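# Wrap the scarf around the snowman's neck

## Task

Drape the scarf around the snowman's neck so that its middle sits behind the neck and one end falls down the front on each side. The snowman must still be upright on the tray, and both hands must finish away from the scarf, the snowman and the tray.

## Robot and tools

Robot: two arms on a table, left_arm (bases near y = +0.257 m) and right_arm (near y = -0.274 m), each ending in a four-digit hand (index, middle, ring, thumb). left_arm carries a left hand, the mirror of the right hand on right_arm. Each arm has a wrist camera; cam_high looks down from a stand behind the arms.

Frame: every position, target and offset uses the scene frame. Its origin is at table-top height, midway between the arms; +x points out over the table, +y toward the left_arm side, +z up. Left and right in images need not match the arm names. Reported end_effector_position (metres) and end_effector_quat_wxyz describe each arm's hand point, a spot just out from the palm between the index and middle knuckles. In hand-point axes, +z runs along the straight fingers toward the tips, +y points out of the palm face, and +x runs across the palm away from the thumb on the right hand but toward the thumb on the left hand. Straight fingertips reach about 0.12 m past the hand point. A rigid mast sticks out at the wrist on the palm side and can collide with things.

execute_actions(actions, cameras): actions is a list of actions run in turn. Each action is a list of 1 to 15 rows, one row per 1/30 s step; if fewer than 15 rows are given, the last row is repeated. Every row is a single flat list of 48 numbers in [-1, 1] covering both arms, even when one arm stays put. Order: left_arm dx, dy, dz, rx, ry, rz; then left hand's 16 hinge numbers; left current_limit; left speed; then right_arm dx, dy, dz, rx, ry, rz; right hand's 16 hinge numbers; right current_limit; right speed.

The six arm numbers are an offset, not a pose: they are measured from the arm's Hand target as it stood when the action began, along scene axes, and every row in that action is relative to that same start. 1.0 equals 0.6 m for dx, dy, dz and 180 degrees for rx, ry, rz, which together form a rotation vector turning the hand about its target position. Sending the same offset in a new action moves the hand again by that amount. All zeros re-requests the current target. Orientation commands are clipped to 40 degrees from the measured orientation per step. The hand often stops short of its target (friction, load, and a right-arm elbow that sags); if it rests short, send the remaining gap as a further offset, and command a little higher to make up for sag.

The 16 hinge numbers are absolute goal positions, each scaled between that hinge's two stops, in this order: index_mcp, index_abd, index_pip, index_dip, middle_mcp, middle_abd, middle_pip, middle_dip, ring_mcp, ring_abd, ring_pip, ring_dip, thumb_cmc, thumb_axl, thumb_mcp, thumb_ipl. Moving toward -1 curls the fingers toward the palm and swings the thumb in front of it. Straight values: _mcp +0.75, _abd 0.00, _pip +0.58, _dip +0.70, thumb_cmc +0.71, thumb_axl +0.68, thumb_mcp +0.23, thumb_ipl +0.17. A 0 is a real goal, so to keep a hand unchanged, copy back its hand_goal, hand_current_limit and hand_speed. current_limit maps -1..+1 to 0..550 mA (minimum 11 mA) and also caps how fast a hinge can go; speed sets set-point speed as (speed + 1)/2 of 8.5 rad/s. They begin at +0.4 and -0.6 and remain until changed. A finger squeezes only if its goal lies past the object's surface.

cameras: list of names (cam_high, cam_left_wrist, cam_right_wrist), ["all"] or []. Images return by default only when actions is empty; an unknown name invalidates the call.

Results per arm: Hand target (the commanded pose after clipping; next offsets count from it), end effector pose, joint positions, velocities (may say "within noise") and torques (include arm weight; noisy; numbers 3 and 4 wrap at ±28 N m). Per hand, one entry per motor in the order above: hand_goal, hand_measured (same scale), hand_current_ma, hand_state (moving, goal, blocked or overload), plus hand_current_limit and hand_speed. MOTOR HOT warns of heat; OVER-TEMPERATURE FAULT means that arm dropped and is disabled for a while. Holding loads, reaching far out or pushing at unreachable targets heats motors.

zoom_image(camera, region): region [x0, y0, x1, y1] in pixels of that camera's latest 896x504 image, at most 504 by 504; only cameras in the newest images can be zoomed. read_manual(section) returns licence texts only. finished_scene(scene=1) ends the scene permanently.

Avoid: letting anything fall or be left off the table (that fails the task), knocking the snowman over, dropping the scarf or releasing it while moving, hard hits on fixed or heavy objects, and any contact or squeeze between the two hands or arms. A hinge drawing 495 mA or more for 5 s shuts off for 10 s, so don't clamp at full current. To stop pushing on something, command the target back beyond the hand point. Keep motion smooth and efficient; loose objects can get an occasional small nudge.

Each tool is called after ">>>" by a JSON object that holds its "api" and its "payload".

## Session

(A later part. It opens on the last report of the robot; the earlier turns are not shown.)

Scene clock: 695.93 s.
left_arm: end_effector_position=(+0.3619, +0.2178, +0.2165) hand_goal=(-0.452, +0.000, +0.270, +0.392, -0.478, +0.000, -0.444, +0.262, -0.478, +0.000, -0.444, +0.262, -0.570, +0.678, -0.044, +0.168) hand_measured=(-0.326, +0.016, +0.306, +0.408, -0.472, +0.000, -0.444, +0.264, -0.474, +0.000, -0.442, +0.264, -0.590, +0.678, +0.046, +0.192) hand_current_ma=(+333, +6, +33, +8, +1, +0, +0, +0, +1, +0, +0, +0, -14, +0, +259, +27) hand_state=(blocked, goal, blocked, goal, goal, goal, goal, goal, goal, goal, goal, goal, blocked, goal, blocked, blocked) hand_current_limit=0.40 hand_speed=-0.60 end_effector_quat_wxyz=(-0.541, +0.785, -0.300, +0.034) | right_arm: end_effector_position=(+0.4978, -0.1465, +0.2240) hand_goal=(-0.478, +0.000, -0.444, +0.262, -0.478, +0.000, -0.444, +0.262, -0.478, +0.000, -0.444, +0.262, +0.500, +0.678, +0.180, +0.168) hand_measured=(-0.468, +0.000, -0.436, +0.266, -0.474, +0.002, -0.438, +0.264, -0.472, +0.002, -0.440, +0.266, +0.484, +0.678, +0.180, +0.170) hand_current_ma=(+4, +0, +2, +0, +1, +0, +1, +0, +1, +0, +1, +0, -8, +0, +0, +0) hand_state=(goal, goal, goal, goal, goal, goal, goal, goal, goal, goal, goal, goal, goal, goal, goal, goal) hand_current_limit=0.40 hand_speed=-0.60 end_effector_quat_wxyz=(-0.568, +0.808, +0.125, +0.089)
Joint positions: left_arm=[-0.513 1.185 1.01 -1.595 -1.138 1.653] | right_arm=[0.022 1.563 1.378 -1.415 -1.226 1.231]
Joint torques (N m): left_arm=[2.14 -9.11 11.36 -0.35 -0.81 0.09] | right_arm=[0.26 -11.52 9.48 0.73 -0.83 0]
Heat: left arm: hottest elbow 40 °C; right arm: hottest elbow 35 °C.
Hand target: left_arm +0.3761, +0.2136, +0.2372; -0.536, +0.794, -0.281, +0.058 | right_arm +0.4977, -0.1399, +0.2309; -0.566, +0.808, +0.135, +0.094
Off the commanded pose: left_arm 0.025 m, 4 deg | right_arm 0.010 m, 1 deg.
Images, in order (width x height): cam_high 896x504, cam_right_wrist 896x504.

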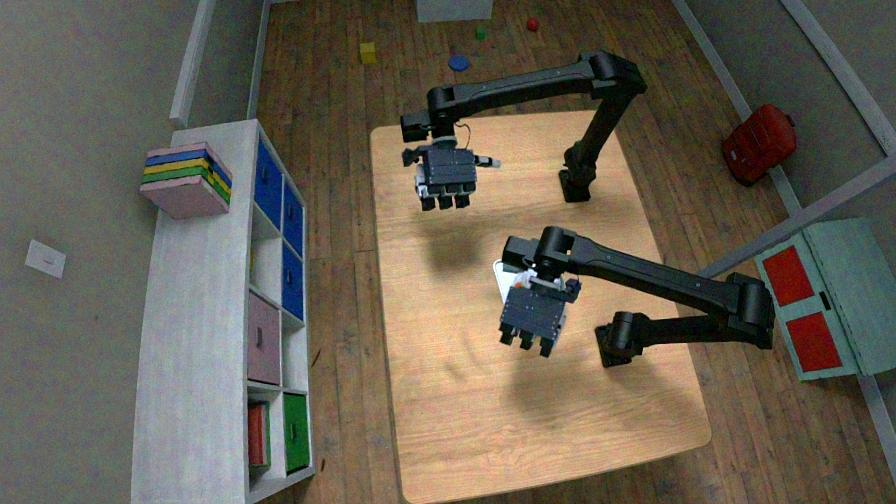

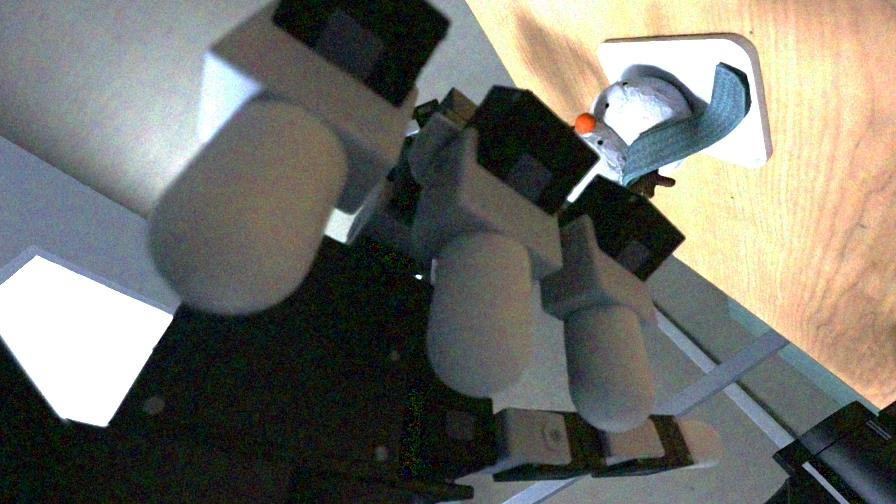

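>>> {"api": "zoom_image", "payload": {"camera": "cam_right_wrist", "region": [540, 20, 800, 220]}}

Scaled by 1.938 from the camera's 896x504 image, which has a finer 1280x720 frame.

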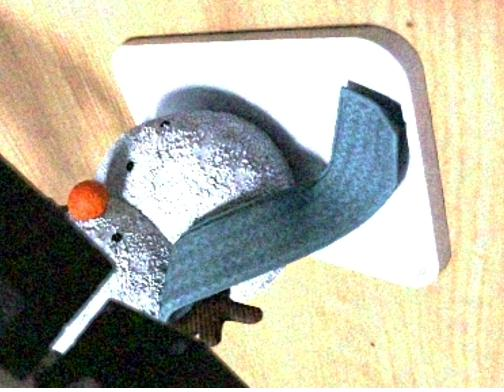

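>>> {"api": "execute_actions", "payload": {"actions": [[[0.0217,-0.0167,-0.0167,-0.007,0.0187,-0.0058,-0.452,0,0.27,0.391,-0.479,0,-0.445,0.261,-0.479,0,-0.445,0.261,-0.571,0.677,-0.045,0.168,0.4,-0.6,0,0,0,0,0,0,-0.479,0,-0.445,0.261,-0.479,0,-0.445,0.261,-0.479,0,-0.445,0.261,0.5,0.677,0.18,0.168,0.4,-0.6]],[[0.0217,-0.0167,-0.0167,-0.007,0.0187,-0.0058,-0.452,0,0.27,0.391,-0.479,0,-0.445,0.261,-0.479,0,-0.445,0.261,-0.571,0.677,-0.045,0.168,0.4,-0.6,0,0,0,0,0,0,-0.479,0,-0.445,0.261,-0.479,0,-0.445,0.261,-0.479,0,-0.445,0.261,0.5,0.677,0.18,0.168,0.4,-0.6]],[[0.0217,-0.0167,-0.0167,-0.007,0.0187,-0.0058,-0.452,0,0.27,0.391,-0.479,0,-0.445,0.261,-0.479,0,-0.445,0.261,-0.571,0.677,-0.045,0.168,0.4,-0.6,0,0,0,0,0,0,-0.479,0,-0.445,0.261,-0.479,0,-0.445,0.261,-0.479,0,-0.445,0.261,0.5,0.677,0.18,0.168,0.4,-0.6]]], "cameras": ["cam_high", "cam_right_wrist"]}}

>>> {"api": "zoom_image", "payload": {"camera": "cam_right_wrist", "region": [500, 0, 800, 220]}}

>>> {"api": "zoom_image", "payload": {"camera": "cam_high", "region": [470, 230, 600, 340]}}

Scene clock: 730.83 s.
left_arm: end_effector_position=(+0.3974, +0.1870, +0.1878) hand_goal=(-0.452, +0.000, +0.270, +0.392, -0.478, +0.000, -0.444, +0.262, -0.478, +0.000, -0.444, +0.262, -0.570, +0.678, -0.044, +0.168) hand_measured=(-0.326, +0.016, +0.306, +0.408, -0.472, +0.000, -0.444, +0.264, -0.474, +0.000, -0.442, +0.264, -0.592, +0.678, +0.046, +0.192) hand_current_ma=(+332, +6, +33, +8, +1, +0, +0, +0, +1, +0, +0, +0, -14, +0, +259, +27) hand_state=(blocked, goal, blocked, goal, goal, goal, goal, goal, goal, goal, goal, goal, blocked, goal, blocked, blocked) hand_current_limit=0.40 hand_speed=-0.60 end_effector_quat_wxyz=(-0.484, +0.797, -0.361, -0.009) | right_arm: end_effector_position=(+0.4981, -0.1466, +0.2239) hand_goal=(-0.478, +0.000, -0.444, +0.262, -0.478, +0.000, -0.444, +0.262, -0.478, +0.000, -0.444, +0.262, +0.500, +0.678, +0.180, +0.168) hand_measured=(-0.468, +0.000, -0.436, +0.266, -0.474, +0.002, -0.438, +0.264, -0.472, +0.002, -0.440, +0.266, +0.484, +0.678, +0.180, +0.170) hand_current_ma=(+4, +0, +2, +0, +1, +0, +1, +0, +1, +0, +1, +0, -8, +0, +0, +0) hand_state=(goal, goal, goal, goal, goal, goal, goal, goal, goal, goal, goal, goal, goal, goal, goal, goal) hand_current_limit=0.40 hand_speed=-0.60 end_effector_quat_wxyz=(-0.568, +0.809, +0.124, +0.089)
Joint positions: left_arm=[-0.476 1.337 1.105 -1.459 -1.006 1.874] | right_arm=[0.022 1.563 1.378 -1.412 -1.225 1.235]
Joint torques (N m): left_arm=[1.61 -10.81 11.54 -0.29 -0.68 0.17] | right_arm=[0.26 -11.58 9.37 0.7 -0.82 0.01]
Heat: left arm: hottest elbow 40 °C; right arm: hottest elbow 35 °C.
Hand target: left_arm +0.4151, +0.1835, +0.2072; -0.481, +0.805, -0.347, +0.012 | right_arm +0.4976, -0.1399, +0.2309; -0.566, +0.808, +0.135, +0.094
Off the commanded pose: left_arm 0.026 m, 3 deg | right_arm 0.010 m, 1 deg.
Images, in order (width x height): cam_high 896x504, cam_right_wrist 896x504.

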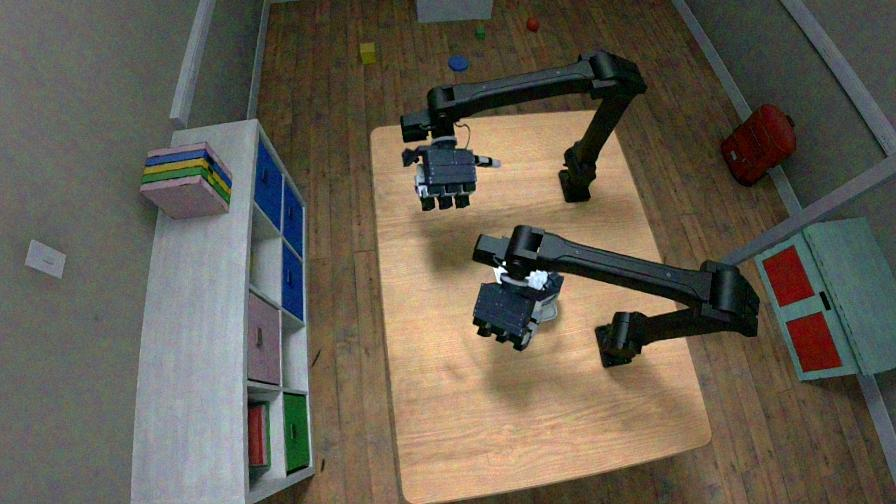

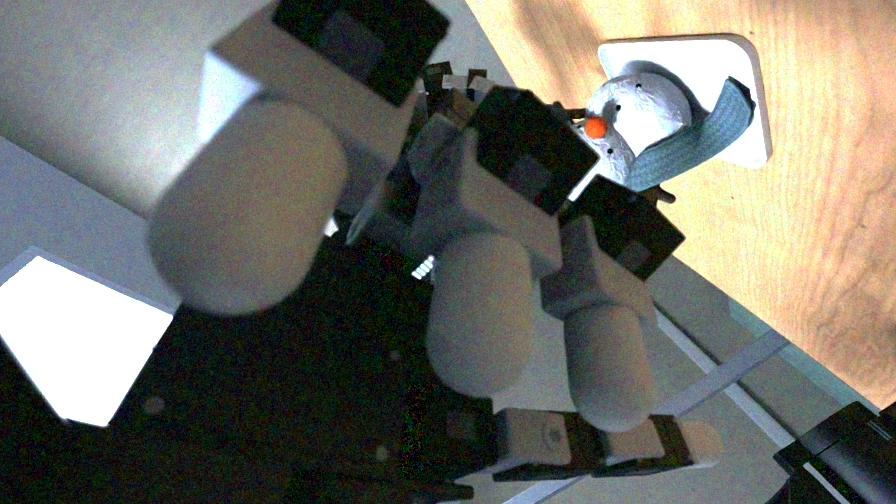

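Scaled by 1.680 from the camera's 896x504 image, which has a finer 1280x720 frame.

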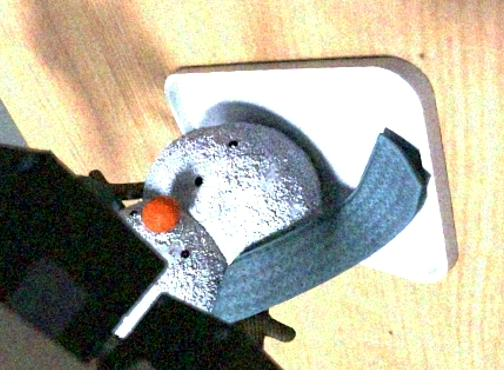

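Scaled by 3.877 from the camera's 896x504 image, which has a finer 1280x720 frame.

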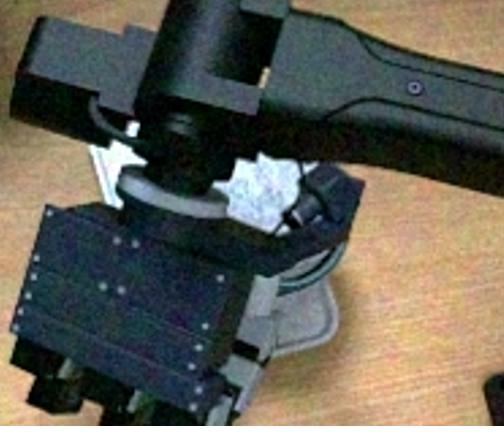

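>>> {"api": "execute_actions", "payload": {"actions": [[[-0.02,-0.003,-0.008,0,0,0,-0.452,0,0.27,0.391,-0.479,0,-0.445,0.261,-0.479,0,-0.445,0.261,-0.571,0.677,-0.045,0.168,0.4,-0.6,0,0,0,0,0,0,-0.479,0,-0.445,0.261,-0.479,0,-0.445,0.261,-0.479,0,-0.445,0.261,0.5,0.677,0.18,0.168,0.4,-0.6]]], "cameras": ["cam_high", "cam_right_wrist"]}}

>>> {"api": "zoom_image", "payload": {"camera": "cam_right_wrist", "region": [500, 0, 800, 220]}}

Scene clock: 748.13 s.
left_arm: end_effector_position=(+0.3973, +0.1867, +0.1894) hand_goal=(-0.452, +0.000, +0.270, +0.392, -0.478, +0.000, -0.444, +0.262, -0.478, +0.000, -0.444, +0.262, -0.570, +0.678, -0.044, +0.168) hand_measured=(-0.326, +0.016, +0.306, +0.408, -0.472, +0.000, -0.444, +0.264, -0.474, +0.000, -0.442, +0.264, -0.592, +0.678, +0.046, +0.192) hand_current_ma=(+332, +6, +33, +8, +1, +0, +0, +0, +1, +0, +0, +0, -14, +0, +259, +27) hand_state=(blocked, goal, blocked, goal, goal, goal, goal, goal, goal, goal, goal, goal, blocked, goal, blocked, blocked) hand_current_limit=0.40 hand_speed=-0.60 end_effector_quat_wxyz=(-0.483, +0.799, -0.357, -0.005) | right_arm: end_effector_position=(+0.4981, -0.1466, +0.2239) hand_goal=(-0.478, +0.000, -0.444, +0.262, -0.478, +0.000, -0.444, +0.262, -0.478, +0.000, -0.444, +0.262, +0.500, +0.678, +0.180, +0.168) hand_measured=(-0.468, +0.000, -0.436, +0.266, -0.474, +0.002, -0.438, +0.264, -0.472, +0.002, -0.440, +0.266, +0.484, +0.678, +0.180, +0.170) hand_current_ma=(+4, +0, +2, +0, +1, +0, +1, +0, +1, +0, +1, +0, -8, +0, +0, +0) hand_state=(goal, goal, goal, goal, goal, goal, goal, goal, goal, goal, goal, goal, goal, goal, goal, goal) hand_current_limit=0.40 hand_speed=-0.60 end_effector_quat_wxyz=(-0.568, +0.809, +0.124, +0.089)
Joint positions: left_arm=[-0.476 1.331 1.105 -1.461 -1.004 1.864] | right_arm=[0.022 1.563 1.378 -1.412 -1.225 1.235]
Joint torques (N m): left_arm=[0.44 -11.87 9.39 -0.81 -0.65 -0.09] | right_arm=[0.32 -11.63 9.39 0.7 -0.83 0]
Heat: left arm: hottest elbow 40 °C; right arm: hottest elbow 35 °C.
Hand target: left_arm +0.4032, +0.1817, +0.2024; -0.481, +0.805, -0.347, +0.012 | right_arm +0.4976, -0.1399, +0.2309; -0.566, +0.808, +0.135, +0.094
Off the commanded pose: left_arm 0.015 m, 2 deg | right_arm 0.010 m, 1 deg.
Images, in order (width x height): cam_high 896x504, cam_right_wrist 896x504.

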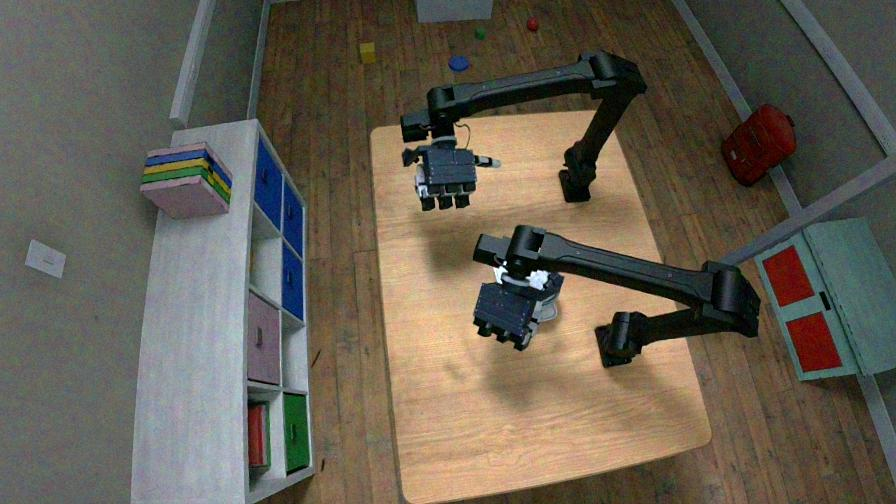

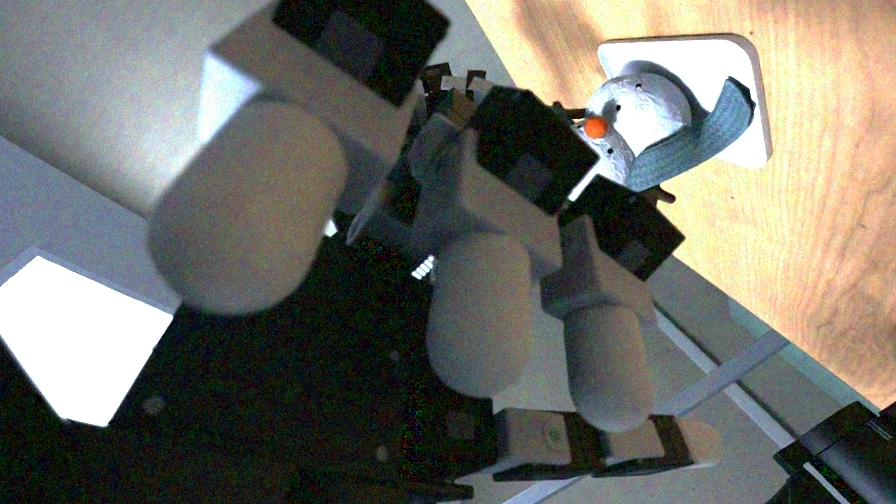

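Scaled by 1.680 from the camera's 896x504 image, which has a finer 1280x720 frame.

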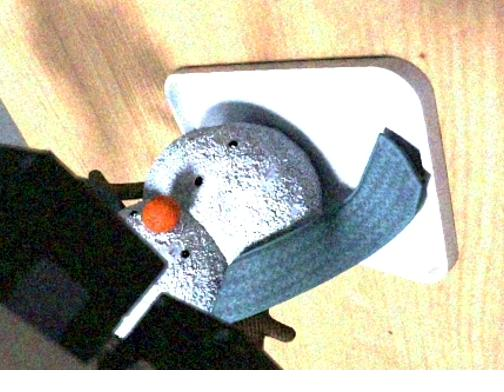

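>>> {"api": "execute_actions", "payload": {"actions": [[[-0.012,-0.004,-0.012,0,0,0,-0.4,0,0.27,0.391,-0.479,0,-0.445,0.261,-0.479,0,-0.445,0.261,-0.571,0.677,-0.01,0.168,0.4,-0.6,0,0,0,0,0,0,-0.479,0,-0.445,0.261,-0.479,0,-0.445,0.261,-0.479,0,-0.445,0.261,0.5,0.677,0.18,0.168,0.4,-0.6]],[[0,0,0,0,0,0,-0.31,0,0.25,0.391,-0.479,0,-0.445,0.261,-0.479,0,-0.445,0.261,-0.571,0.677,0.05,0.168,0.4,-0.6,0,0,0,0,0,0,-0.479,0,-0.445,0.261,-0.479,0,-0.445,0.261,-0.479,0,-0.445,0.261,0.5,0.677,0.18,0.168,0.4,-0.6]],[[0,0,0,0,0,0,-0.15,0,0.182,0.304,-0.479,0,-0.445,0.261,-0.479,0,-0.445,0.261,-0.571,0.677,0.18,0.168,0.4,-0.6,0,0,0,0,0,0,-0.479,0,-0.445,0.261,-0.479,0,-0.445,0.261,-0.479,0,-0.445,0.261,0.5,0.677,0.18,0.168,0.4,-0.6]]], "cameras": ["all"]}}

>>> {"api": "zoom_image", "payload": {"camera": "cam_right_wrist", "region": [500, 0, 800, 220]}}

>>> {"api": "zoom_image", "payload": {"camera": "cam_high", "region": [470, 230, 600, 340]}}

Scene clock: 756.43 s.
left_arm: end_effector_position=(+0.3979, +0.1847, +0.1903) hand_goal=(-0.150, +0.000, +0.182, +0.304, -0.478, +0.000, -0.444, +0.262, -0.478, +0.000, -0.444, +0.262, -0.570, +0.678, +0.180, +0.168) hand_measured=(-0.150, +0.006, +0.188, +0.308, -0.472, +0.000, -0.444, +0.264, -0.474, +0.000, -0.442, +0.264, -0.570, +0.678, +0.174, +0.170) hand_current_ma=(+0, +1, +1, +1, +1, +0, +0, +0, +1, +0, +0, +0, +0, +0, -3, +0) hand_state=(goal, goal, goal, goal, goal, goal, goal, goal, goal, goal, goal, goal, goal, goal, goal, goal) hand_current_limit=0.40 hand_speed=-0.60 end_effector_quat_wxyz=(-0.482, +0.805, -0.347, +0.002) | right_arm: end_effector_position=(+0.4981, -0.1466, +0.2239) hand_goal=(-0.478, +0.000, -0.444, +0.262, -0.478, +0.000, -0.444, +0.262, -0.478, +0.000, -0.444, +0.262, +0.500, +0.678, +0.180, +0.168) hand_measured=(-0.468, +0.000, -0.436, +0.266, -0.474, +0.002, -0.438, +0.264, -0.472, +0.002, -0.440, +0.266, +0.484, +0.678, +0.180, +0.170) hand_current_ma=(+4, +0, +2, +0, +1, +0, +1, +0, +1, +0, +1, +0, -8, +0, +0, +0) hand_state=(goal, goal, goal, goal, goal, goal, goal, goal, goal, goal, goal, goal, goal, goal, goal, goal) hand_current_limit=0.40 hand_speed=-0.60 end_effector_quat_wxyz=(-0.568, +0.809, +0.124, +0.089)
Joint positions: left_arm=[-0.479 1.327 1.105 -1.466 -1.002 1.834] | right_arm=[0.022 1.563 1.378 -1.412 -1.225 1.235]
Joint torques (N m): left_arm=[-0.38 -11.93 7.53 -0.81 -0.68 -0.08] | right_arm=[0.21 -11.58 9.4 0.73 -0.83 0]
Heat: left arm: hottest elbow 39 °C; right arm: hottest elbow 35 °C.
Hand target: left_arm +0.3960, +0.1793, +0.1952; -0.481, +0.805, -0.346, +0.012 | right_arm +0.4976, -0.1399, +0.2309; -0.566, +0.808, +0.135, +0.094
Off the commanded pose: left_arm 0.008 m, 1 deg | right_arm 0.010 m, 1 deg.

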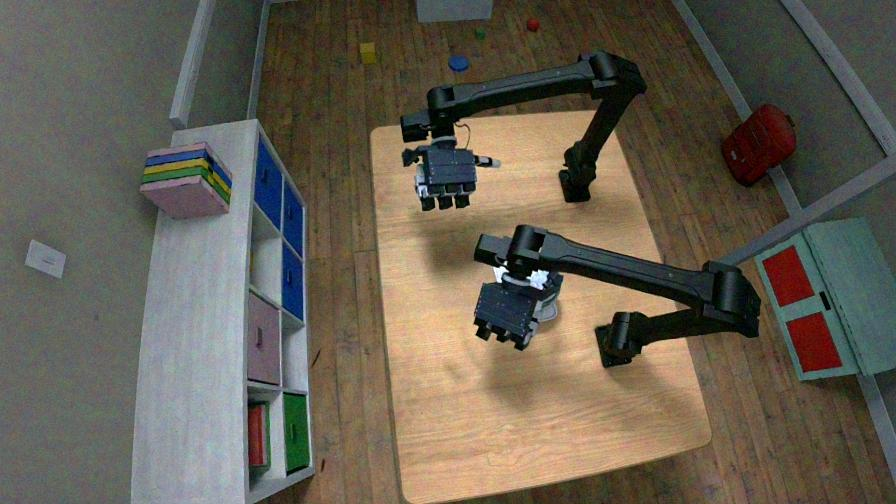

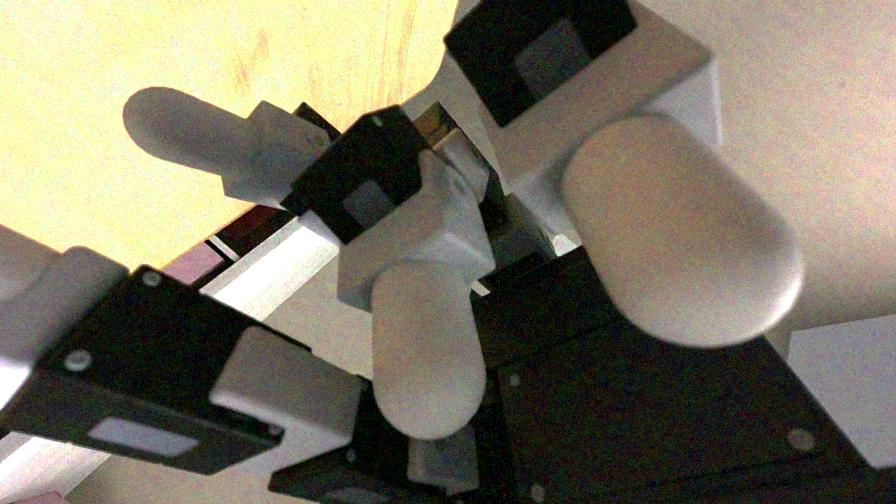

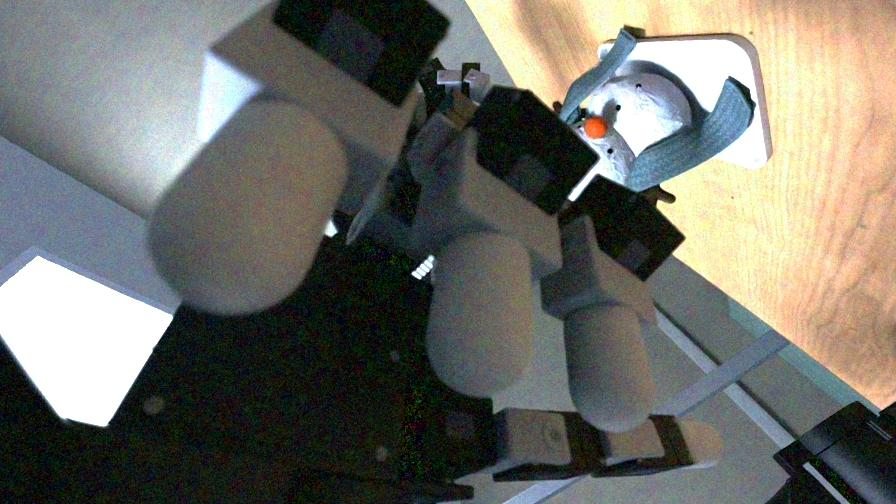

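Scaled by 1.680 from the camera's 896x504 image, which has a finer 1280x720 frame.

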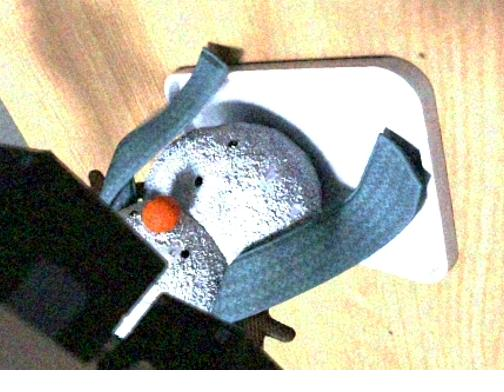

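Scaled by 3.877 from the camera's 896x504 image, which has a finer 1280x720 frame.

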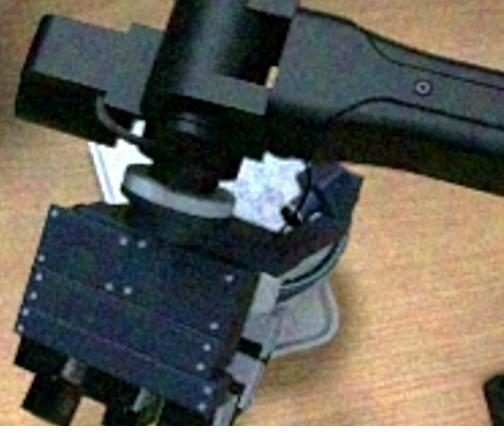

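>>> {"api": "execute_actions", "payload": {"actions": [[[0.01,0.005,0.05,0,0,0,-0.15,0,0.182,0.304,-0.479,0,-0.445,0.261,-0.479,0,-0.445,0.261,-0.571,0.677,0.18,0.168,0.4,-0.6,0,0,0,0,0,0,-0.479,0,-0.445,0.261,-0.479,0,-0.445,0.261,-0.479,0,-0.445,0.261,0.5,0.677,0.18,0.168,0.4,-0.6]],[[0.01,0.005,0.06,0,0,0,-0.15,0,0.182,0.304,-0.479,0,-0.445,0.261,-0.479,0,-0.445,0.261,-0.571,0.677,0.18,0.168,0.4,-0.6,0,0,0,0,0,0,-0.479,0,-0.445,0.261,-0.479,0,-0.445,0.261,-0.479,0,-0.445,0.261,0.5,0.677,0.18,0.168,0.4,-0.6]],[[0.02,0.03,0.06,0,0,0,-0.15,0,0.182,0.304,-0.479,0,-0.445,0.261,-0.479,0,-0.445,0.261,-0.571,0.677,0.18,0.168,0.4,-0.6,0,0,0,0,0,0,-0.479,0,-0.445,0.261,-0.479,0,-0.445,0.261,-0.479,0,-0.445,0.261,0.5,0.677,0.18,0.168,0.4,-0.6]],[[0.02,0.08,0.06,0,0,0,-0.15,0,0.182,0.304,-0.479,0,-0.445,0.261,-0.479,0,-0.445,0.261,-0.571,0.677,0.18,0.168,0.4,-0.6,0,0,0,0,0,0,-0.479,0,-0.445,0.261,-0.479,0,-0.445,0.261,-0.479,0,-0.445,0.261,0.5,0.677,0.18,0.168,0.4,-0.6]],[[0.02,0.1,0.04,0,0,0,-0.15,0,0.182,0.304,-0.479,0,-0.445,0.261,-0.479,0,-0.445,0.261,-0.571,0.677,0.18,0.168,0.4,-0.6,0,0,0,0,0,0,-0.479,0,-0.445,0.261,-0.479,0,-0.445,0.261,-0.479,0,-0.445,0.261,0.5,0.677,0.18,0.168,0.4,-0.6]],[[0.02,0.12,0,0,0,0,-0.15,0,0.182,0.304,-0.479,0,-0.445,0.261,-0.479,0,-0.445,0.261,-0.571,0.677,0.18,0.168,0.4,-0.6,0,0,0,0,0,0,-0.479,0,-0.445,0.261,-0.479,0,-0.445,0.261,-0.479,0,-0.445,0.261,0.5,0.677,0.18,0.168,0.4,-0.6]],[[0.02,0.12,0,0,0,0,-0.15,0,0.182,0.304,-0.479,0,-0.445,0.261,-0.479,0,-0.445,0.261,-0.571,0.677,0.18,0.168,0.4,-0.6,0,0,0,0,0,0,-0.479,0,-0.445,0.261,-0.479,0,-0.445,0.261,-0.479,0,-0.445,0.261,0.5,0.677,0.18,0.168,0.4,-0.6]]], "cameras": ["all"]}}

>>> {"api": "zoom_image", "payload": {"camera": "cam_right_wrist", "region": [500, 0, 800, 220]}}

>>> {"api": "zoom_image", "payload": {"camera": "cam_high", "region": [470, 230, 600, 340]}}

Scene clock: 769.97 s.
left_arm: end_effector_position=(+0.4577, +0.4577, +0.3330) hand_goal=(-0.150, +0.000, +0.182, +0.304, -0.478, +0.000, -0.444, +0.262, -0.478, +0.000, -0.444, +0.262, -0.570, +0.678, +0.180, +0.168) hand_measured=(-0.150, +0.006, +0.184, +0.306, -0.474, +0.000, -0.444, +0.264, -0.474, +0.000, -0.442, +0.264, -0.566, +0.678, +0.178, +0.170) hand_current_ma=(+0, +1, +0, +0, +1, +0, +0, +0, +1, +0, +0, +0, +0, +0, +0, +0) hand_state=(goal, goal, goal, goal, goal, goal, goal, goal, goal, goal, goal, goal, goal, goal, goal, goal) hand_current_limit=0.40 hand_speed=-0.60 end_effector_quat_wxyz=(-0.516, +0.829, -0.131, -0.173) | right_arm: end_effector_position=(+0.4981, -0.1466, +0.2239) hand_goal=(-0.478, +0.000, -0.444, +0.262, -0.478, +0.000, -0.444, +0.262, -0.478, +0.000, -0.444, +0.262, +0.500, +0.678, +0.180, +0.168) hand_measured=(-0.468, +0.000, -0.436, +0.266, -0.474, +0.002, -0.438, +0.264, -0.472, +0.002, -0.440, +0.266, +0.484, +0.678, +0.180, +0.170) hand_current_ma=(+4, +0, +2, +0, +1, +0, +1, +0, +1, +0, +1, +0, -8, +0, +0, +0) hand_state=(goal, goal, goal, goal, goal, goal, goal, goal, goal, goal, goal, goal, goal, goal, goal, goal) hand_current_limit=0.40 hand_speed=-0.60 end_effector_quat_wxyz=(-0.568, +0.809, +0.124, +0.089)
Joint positions: left_arm=[0.191 1.522 1.638 -1.647 -1.151 2.093] | right_arm=[0.022 1.563 1.378 -1.412 -1.225 1.235]
Joint torques (N m): left_arm=[0.09 -14.1 12.37 -0.66 -0.91 0.15] | right_arm=[0.26 -11.58 9.39 0.72 -0.83 0]
Heat: left arm: hottest elbow 39 °C; right arm: hottest elbow 35 °C.
Hand target: left_arm +0.4680, +0.4554, +0.3572; -0.481, +0.805, -0.347, +0.012 | right_arm +0.4976, -0.1399, +0.2309; -0.566, +0.808, +0.135, +0.094
Off the commanded pose: left_arm 0.026 m, 33 deg | right_arm 0.010 m, 1 deg.
joint sent to its limit (left arm) — joint 6 (wrist roll), upper limit. The joint targets are off in orientation, not in position.

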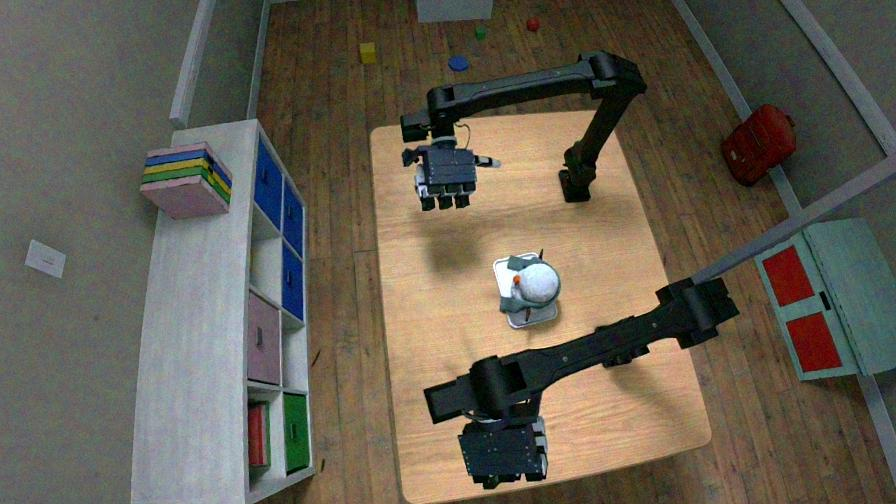

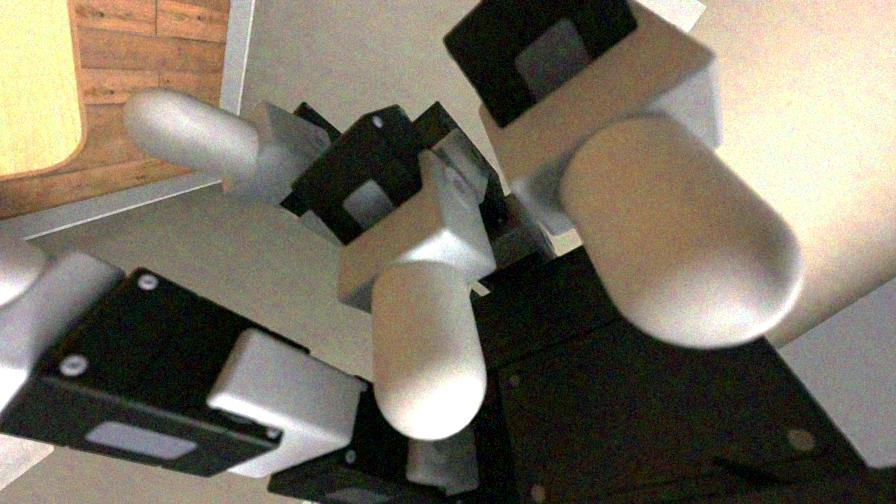

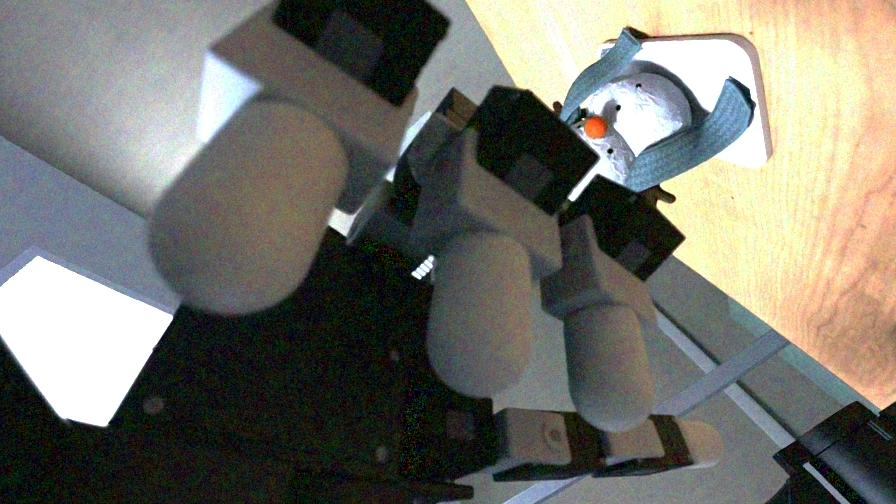

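Scaled by 1.680 from the camera's 896x504 image, which has a finer 1280x720 frame.

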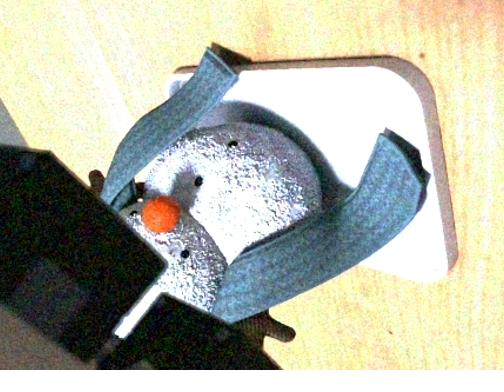

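Scaled by 3.877 from the camera's 896x504 image, which has a finer 1280x720 frame.

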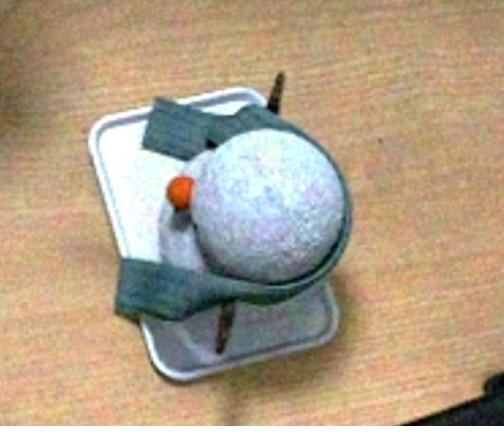

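>>> {"api": "finished_scene", "payload": {}}

The scene is finished: the task was done.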